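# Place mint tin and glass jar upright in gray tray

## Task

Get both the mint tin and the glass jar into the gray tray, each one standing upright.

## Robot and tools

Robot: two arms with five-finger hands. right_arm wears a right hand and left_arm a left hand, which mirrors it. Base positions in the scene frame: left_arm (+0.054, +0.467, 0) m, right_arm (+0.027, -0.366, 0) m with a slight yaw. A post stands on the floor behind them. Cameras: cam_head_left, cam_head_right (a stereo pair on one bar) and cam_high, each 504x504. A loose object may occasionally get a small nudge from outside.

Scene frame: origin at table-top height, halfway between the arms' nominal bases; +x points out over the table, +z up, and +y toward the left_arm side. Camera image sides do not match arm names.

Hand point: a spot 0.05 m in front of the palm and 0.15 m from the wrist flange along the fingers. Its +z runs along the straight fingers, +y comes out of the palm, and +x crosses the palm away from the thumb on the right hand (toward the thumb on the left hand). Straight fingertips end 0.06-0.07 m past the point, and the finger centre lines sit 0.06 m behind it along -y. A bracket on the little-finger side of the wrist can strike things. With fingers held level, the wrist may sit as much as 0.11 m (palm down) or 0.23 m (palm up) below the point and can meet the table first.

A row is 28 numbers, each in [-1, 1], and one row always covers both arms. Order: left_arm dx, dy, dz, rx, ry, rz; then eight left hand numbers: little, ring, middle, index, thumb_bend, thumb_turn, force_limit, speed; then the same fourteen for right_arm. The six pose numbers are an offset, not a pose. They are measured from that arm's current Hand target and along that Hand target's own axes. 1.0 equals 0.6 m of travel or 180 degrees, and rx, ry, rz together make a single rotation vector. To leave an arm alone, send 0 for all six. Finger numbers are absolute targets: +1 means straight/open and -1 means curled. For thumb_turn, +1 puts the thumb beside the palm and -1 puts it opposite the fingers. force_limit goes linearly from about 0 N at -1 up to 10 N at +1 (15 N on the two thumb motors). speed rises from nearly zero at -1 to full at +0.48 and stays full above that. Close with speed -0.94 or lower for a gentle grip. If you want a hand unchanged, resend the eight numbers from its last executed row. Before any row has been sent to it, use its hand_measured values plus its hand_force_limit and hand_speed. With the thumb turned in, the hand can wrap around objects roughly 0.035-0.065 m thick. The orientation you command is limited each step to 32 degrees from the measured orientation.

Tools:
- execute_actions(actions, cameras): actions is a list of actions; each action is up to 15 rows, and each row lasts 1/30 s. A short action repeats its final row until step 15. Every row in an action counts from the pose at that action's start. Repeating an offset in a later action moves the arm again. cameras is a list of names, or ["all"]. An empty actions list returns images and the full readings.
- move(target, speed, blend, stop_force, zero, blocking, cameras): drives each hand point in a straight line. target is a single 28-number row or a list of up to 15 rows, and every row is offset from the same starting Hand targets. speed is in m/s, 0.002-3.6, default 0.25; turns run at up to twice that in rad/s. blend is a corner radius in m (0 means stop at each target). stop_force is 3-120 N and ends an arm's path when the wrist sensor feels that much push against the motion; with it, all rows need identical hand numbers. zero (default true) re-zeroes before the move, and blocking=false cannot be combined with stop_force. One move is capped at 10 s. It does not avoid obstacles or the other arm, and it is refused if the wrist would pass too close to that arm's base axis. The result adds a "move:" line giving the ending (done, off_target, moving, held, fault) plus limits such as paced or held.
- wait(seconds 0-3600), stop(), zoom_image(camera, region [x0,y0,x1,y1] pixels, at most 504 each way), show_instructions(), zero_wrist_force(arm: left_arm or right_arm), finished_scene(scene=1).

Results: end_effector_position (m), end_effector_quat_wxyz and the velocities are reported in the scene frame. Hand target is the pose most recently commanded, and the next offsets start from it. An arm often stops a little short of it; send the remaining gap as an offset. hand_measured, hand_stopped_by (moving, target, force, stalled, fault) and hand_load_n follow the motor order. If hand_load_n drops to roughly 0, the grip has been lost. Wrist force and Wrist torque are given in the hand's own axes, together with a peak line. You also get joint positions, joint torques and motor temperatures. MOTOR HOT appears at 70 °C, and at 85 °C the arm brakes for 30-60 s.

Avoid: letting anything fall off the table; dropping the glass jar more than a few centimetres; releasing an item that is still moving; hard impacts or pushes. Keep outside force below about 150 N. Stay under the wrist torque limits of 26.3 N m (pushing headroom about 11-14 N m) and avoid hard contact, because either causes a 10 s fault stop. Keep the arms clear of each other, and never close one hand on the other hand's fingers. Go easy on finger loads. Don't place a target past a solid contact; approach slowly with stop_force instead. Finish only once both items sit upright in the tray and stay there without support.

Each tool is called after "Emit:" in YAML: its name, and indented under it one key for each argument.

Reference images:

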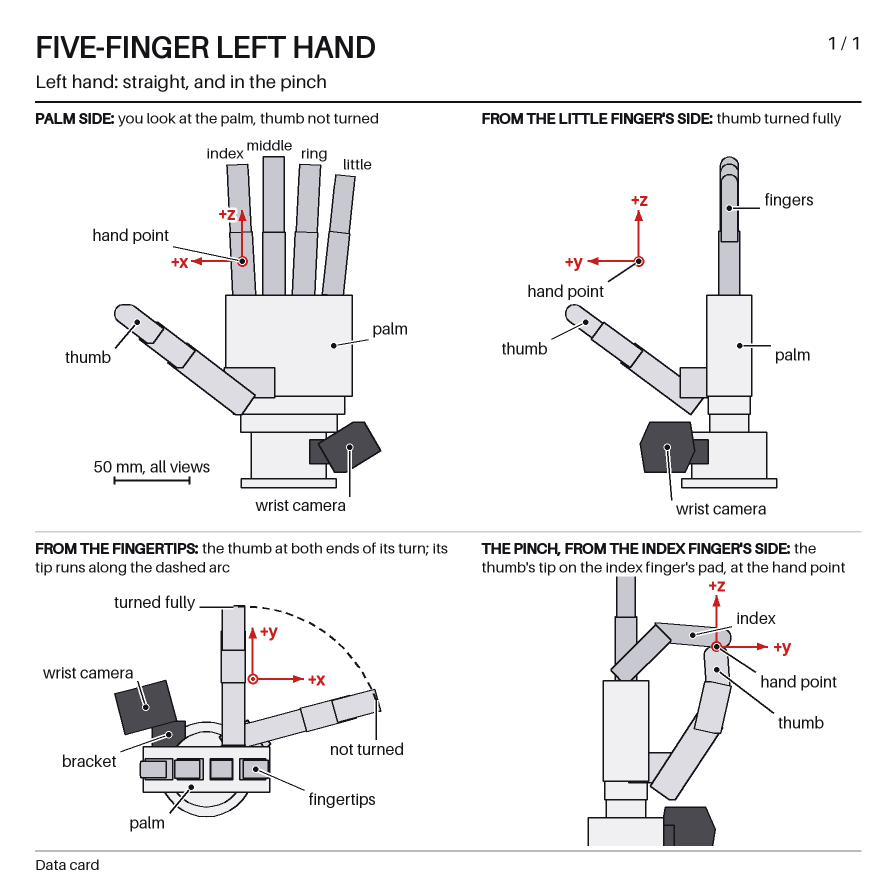

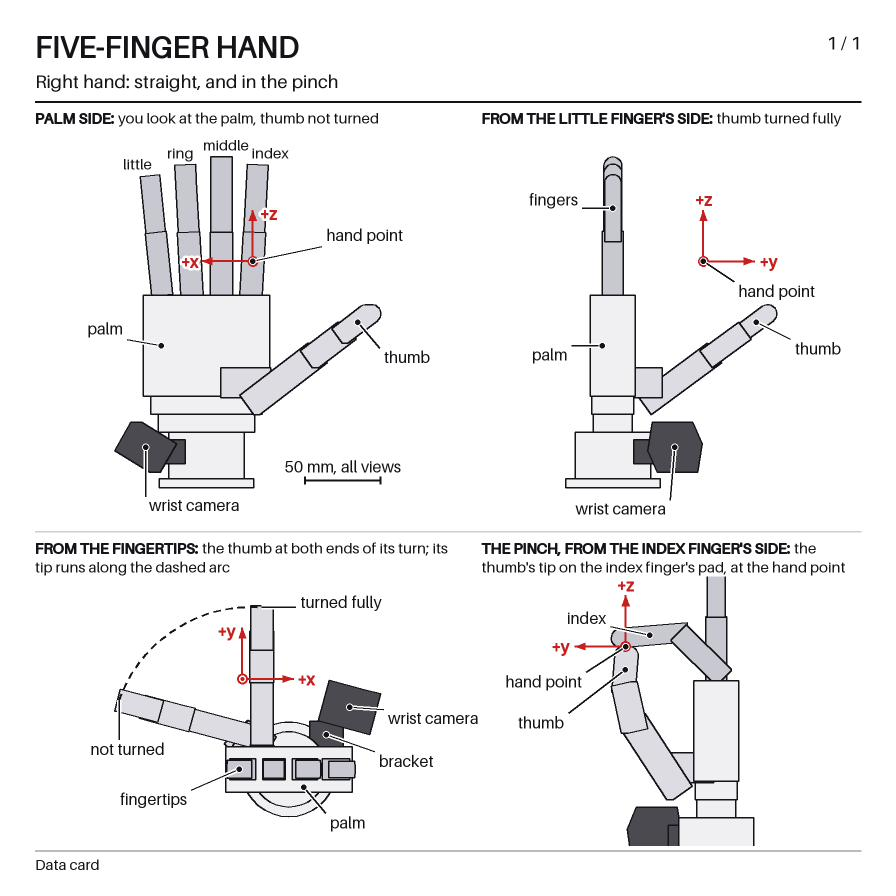

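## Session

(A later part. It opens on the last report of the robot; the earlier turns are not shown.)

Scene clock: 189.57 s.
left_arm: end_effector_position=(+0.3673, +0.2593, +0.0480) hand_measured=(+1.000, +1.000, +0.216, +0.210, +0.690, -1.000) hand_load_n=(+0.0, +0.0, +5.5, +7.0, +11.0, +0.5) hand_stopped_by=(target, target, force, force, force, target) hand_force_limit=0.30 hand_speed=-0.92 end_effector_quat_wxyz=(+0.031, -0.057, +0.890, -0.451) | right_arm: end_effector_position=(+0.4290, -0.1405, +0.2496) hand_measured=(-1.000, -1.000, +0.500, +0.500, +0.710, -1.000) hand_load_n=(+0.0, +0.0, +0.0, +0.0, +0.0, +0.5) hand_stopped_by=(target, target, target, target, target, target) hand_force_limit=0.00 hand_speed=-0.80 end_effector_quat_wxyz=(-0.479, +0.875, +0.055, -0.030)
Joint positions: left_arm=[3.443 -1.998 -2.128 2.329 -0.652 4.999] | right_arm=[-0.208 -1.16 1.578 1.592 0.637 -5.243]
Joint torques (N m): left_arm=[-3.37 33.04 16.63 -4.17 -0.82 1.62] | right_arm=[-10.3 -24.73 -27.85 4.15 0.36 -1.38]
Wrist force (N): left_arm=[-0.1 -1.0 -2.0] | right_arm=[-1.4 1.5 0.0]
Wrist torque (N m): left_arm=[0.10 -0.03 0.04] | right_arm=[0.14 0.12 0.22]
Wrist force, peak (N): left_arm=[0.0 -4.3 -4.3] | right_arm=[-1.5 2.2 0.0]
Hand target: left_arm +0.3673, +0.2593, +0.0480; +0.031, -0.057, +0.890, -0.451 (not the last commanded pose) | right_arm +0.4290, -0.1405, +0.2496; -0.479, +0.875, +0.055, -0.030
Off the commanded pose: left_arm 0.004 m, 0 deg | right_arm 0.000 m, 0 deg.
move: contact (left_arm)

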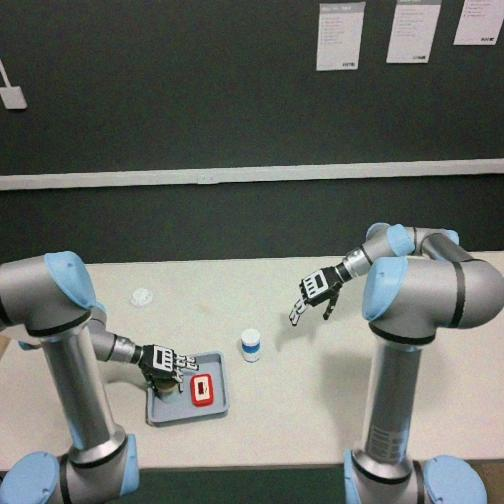

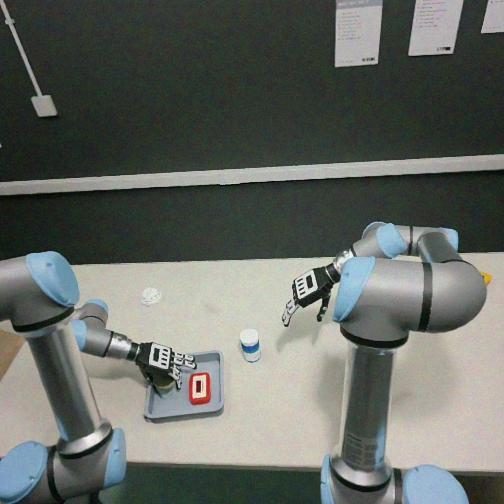

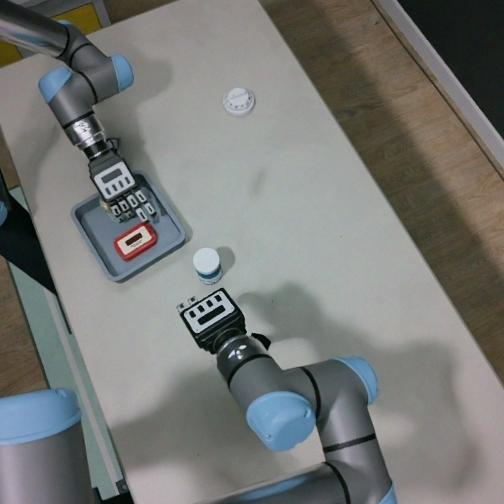

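Emit:
move:
  target: [0, 0, 0, 0, 0, 0, 1, 1, 0.5, 0.5, 0.86, -1, 0.3, -0.85, 0, 0, 0, 0, 0, 0, -1, -1, 0.5, 0.5, 0.71, -1, 0, -0.8]
  speed: 0.05
  cameras: ["all"]

Emit:
zoom_image:
  camera: "cam_head_left"
  region: [130, 330, 240, 430]

Emit:
zoom_image:
  camera: "cam_head_right"
  region: [130, 330, 240, 430]

Emit:
zoom_image:
  camera: "cam_high"
  region: [60, 130, 220, 290]

Scene clock: 192.20 s.
left_arm: end_effector_position=(+0.3673, +0.2593, +0.0480) hand_measured=(+1.000, +1.000, +0.500, +0.500, +0.860, -1.000) hand_load_n=(+0.0, +0.0, +0.0, +0.0, -0.5, +0.0) hand_stopped_by=(target, target, target, target, target, target) hand_force_limit=0.30 hand_speed=-0.85 end_effector_quat_wxyz=(+0.031, -0.057, +0.890, -0.451) | right_arm: end_effector_position=(+0.4290, -0.1405, +0.2496) hand_measured=(-1.000, -1.000, +0.500, +0.500, +0.710, -1.000) hand_load_n=(+0.0, +0.0, -0.5, +0.0, +0.0, -0.5) hand_stopped_by=(target, target, target, target, target, target) hand_force_limit=0.00 hand_speed=-0.80 end_effector_quat_wxyz=(-0.479, +0.875, +0.055, -0.030)
Joint positions: left_arm=[3.443 -1.998 -2.128 2.329 -0.652 4.999] | right_arm=[-0.208 -1.16 1.578 1.592 0.637 -5.243]
Joint torques (N m): left_arm=[-7.43 33.07 17.54 -3.96 2.54 -0.52] | right_arm=[-10.99 -23.9 -27.97 4.1 0.44 -1.33]
Wrist force (N): left_arm=[0.0 0.7 -0.4] | right_arm=[-1.5 1.7 0.1]
Wrist torque (N m): left_arm=[0.23 -0.02 0.03] | right_arm=[0.15 0.14 0.21]
Wrist force, peak (N): left_arm=[-0.1 -1.0 -2.1] | right_arm=[-1.5 2.1 -0.1]
Hand target: left_arm +0.3673, +0.2593, +0.0480; +0.031, -0.057, +0.890, -0.451 | right_arm +0.4290, -0.1405, +0.2496; -0.479, +0.875, +0.055, -0.030
Off the commanded pose: left_arm 0.000 m, 0 deg | right_arm 0.000 m, 0 deg.
move: done

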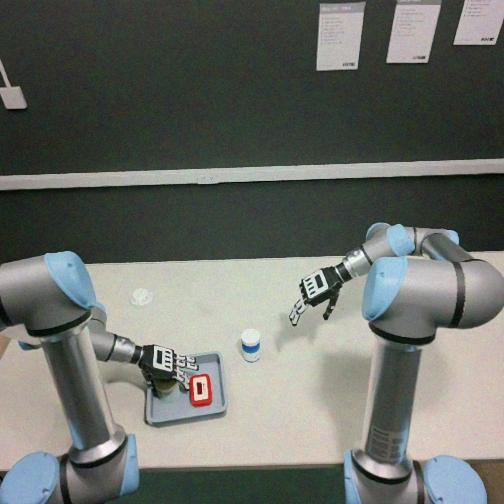

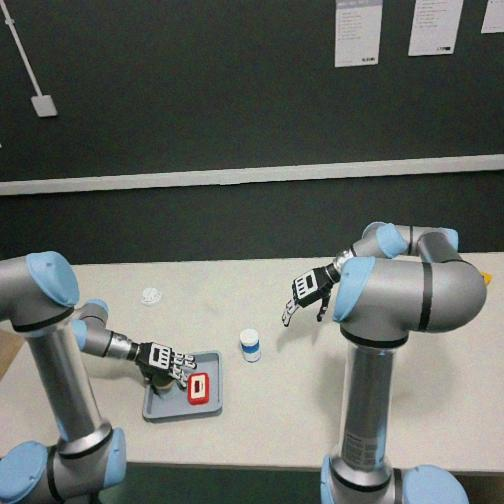

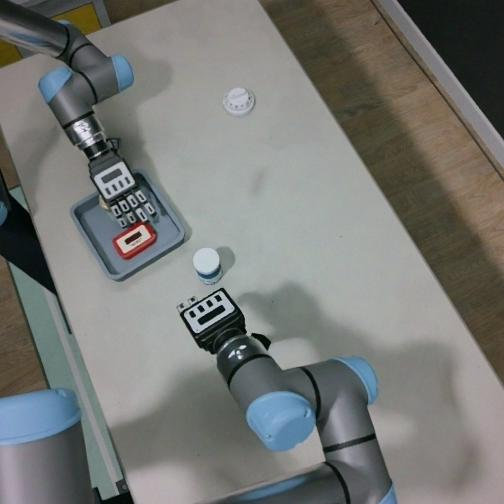

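Scaled by 4.582 from the camera's image (finer frame: 720x720).

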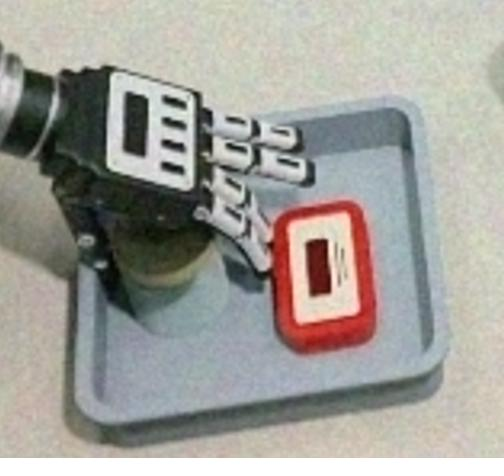

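Scaled by 4.582 from the camera's image (finer frame: 720x720).

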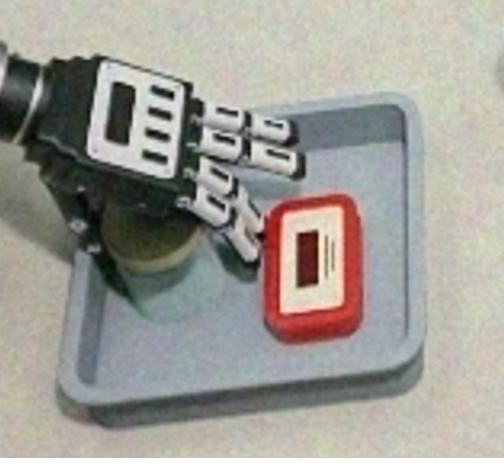

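Scaled by 3.150 from the camera's image (finer frame: 720x720).

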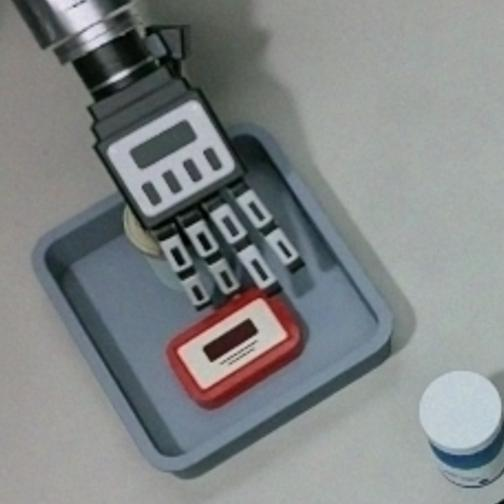

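Emit:
move:
  target:
    - [0, -0.0537, -0.0395, 0, 0, 0, 1, 1, 0.5, 0.5, 0.86, -1, 0.3, -0.85, 0, 0, 0, 0, 0, 0, -1, -1, 0.5, 0.5, 0.71, -1, 0, -0.8]
    - [0, -0.1746, -0.1283, 0, 0, 0, 1, 1, 0.5, 0.5, 0.86, -1, 0.3, -0.85, 0, 0, 0, 0, 0, 0, -1, -1, 0.5, 0.5, 0.71, -1, 0, -0.8]
  speed: [0.05, 0.12]
  blend: 0.01
  cameras: ["all"]

Emit:
zoom_image:
  camera: "cam_head_left"
  region: [130, 330, 270, 430]

Emit:
zoom_image:
  camera: "cam_head_right"
  region: [130, 330, 270, 430]

Emit:
zoom_image:
  camera: "cam_high"
  region: [60, 130, 220, 290]

Scene clock: 197.23 s.
left_arm: end_effector_position=(+0.3669, +0.2594, +0.1779) hand_measured=(+1.000, +1.000, +0.500, +0.500, +0.860, -1.000) hand_load_n=(+0.0, +0.0, +0.0, +0.0, +0.0, +0.0) hand_stopped_by=(target, target, target, target, target, target) hand_force_limit=0.30 hand_speed=-0.85 end_effector_quat_wxyz=(+0.031, -0.057, +0.890, -0.451) | right_arm: end_effector_position=(+0.4290, -0.1405, +0.2496) hand_measured=(-1.000, -1.000, +0.500, +0.500, +0.710, -1.000) hand_load_n=(+0.5, +0.0, +0.0, +0.0, +0.0, +0.0) hand_stopped_by=(target, target, target, target, target, target) hand_force_limit=0.00 hand_speed=-0.80 end_effector_quat_wxyz=(-0.479, +0.875, +0.055, -0.030)
Joint positions: left_arm=[3.444 -1.745 -2.018 1.966 -0.652 5] | right_arm=[-0.208 -1.16 1.578 1.592 0.637 -5.243]
Joint torques (N m): left_arm=[4.66 26.61 10.76 -4.3 -0.51 0.07] | right_arm=[-10.96 -24.35 -27.7 3.89 0.39 -0.89]
Wrist force (N): left_arm=[0.1 1.2 -0.8] | right_arm=[-1.1 1.8 -0.3]
Wrist torque (N m): left_arm=[0.26 -0.05 -0.13] | right_arm=[0.20 0.10 0.24]
Wrist force, peak (N): left_arm=[-0.1 1.9 -0.2] | right_arm=[-1.6 2.2 0.0]
Hand target: left_arm +0.3669, +0.2593, +0.1780; +0.031, -0.057, +0.890, -0.451 | right_arm +0.4290, -0.1405, +0.2496; -0.479, +0.875, +0.055, -0.030
Off the commanded pose: left_arm 0.000 m, 0 deg | right_arm 0.000 m, 0 deg.
move: done

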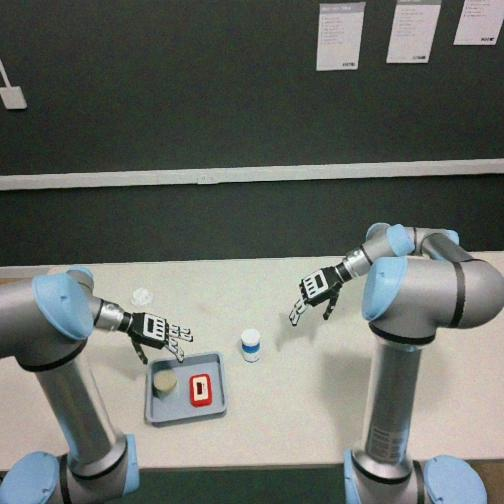

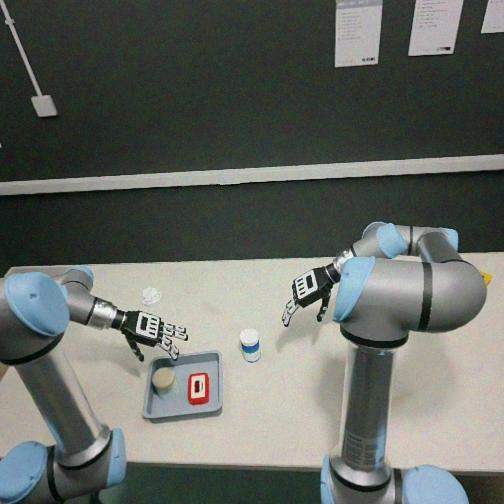

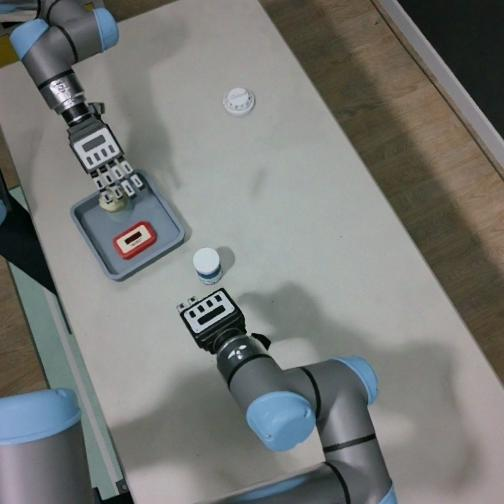

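Scaled by 3.600 from the camera's image (finer frame: 720x720).

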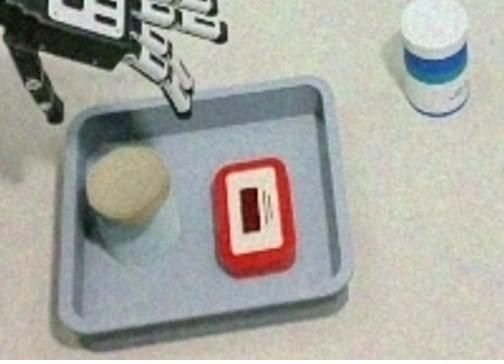

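Scaled by 3.600 from the camera's image (finer frame: 720x720).

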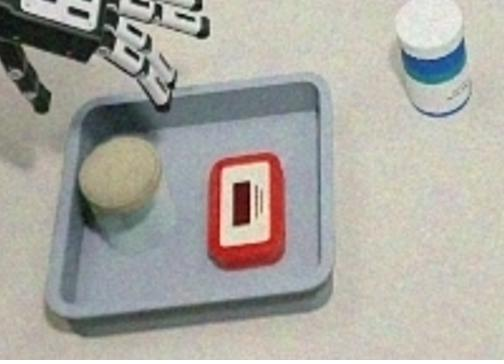

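Scaled by 3.150 from the camera's image (finer frame: 720x720).

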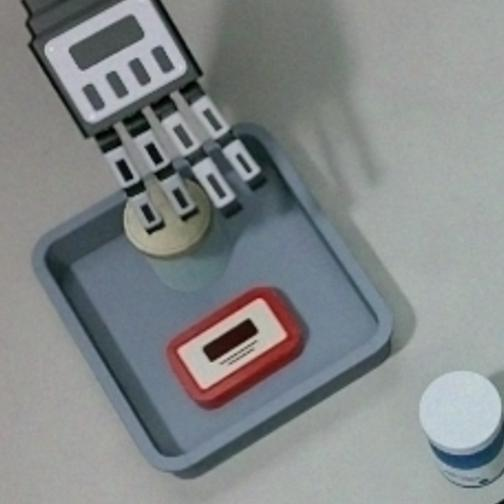

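Emit:
finished_scene:

The scene is finished: the task was done.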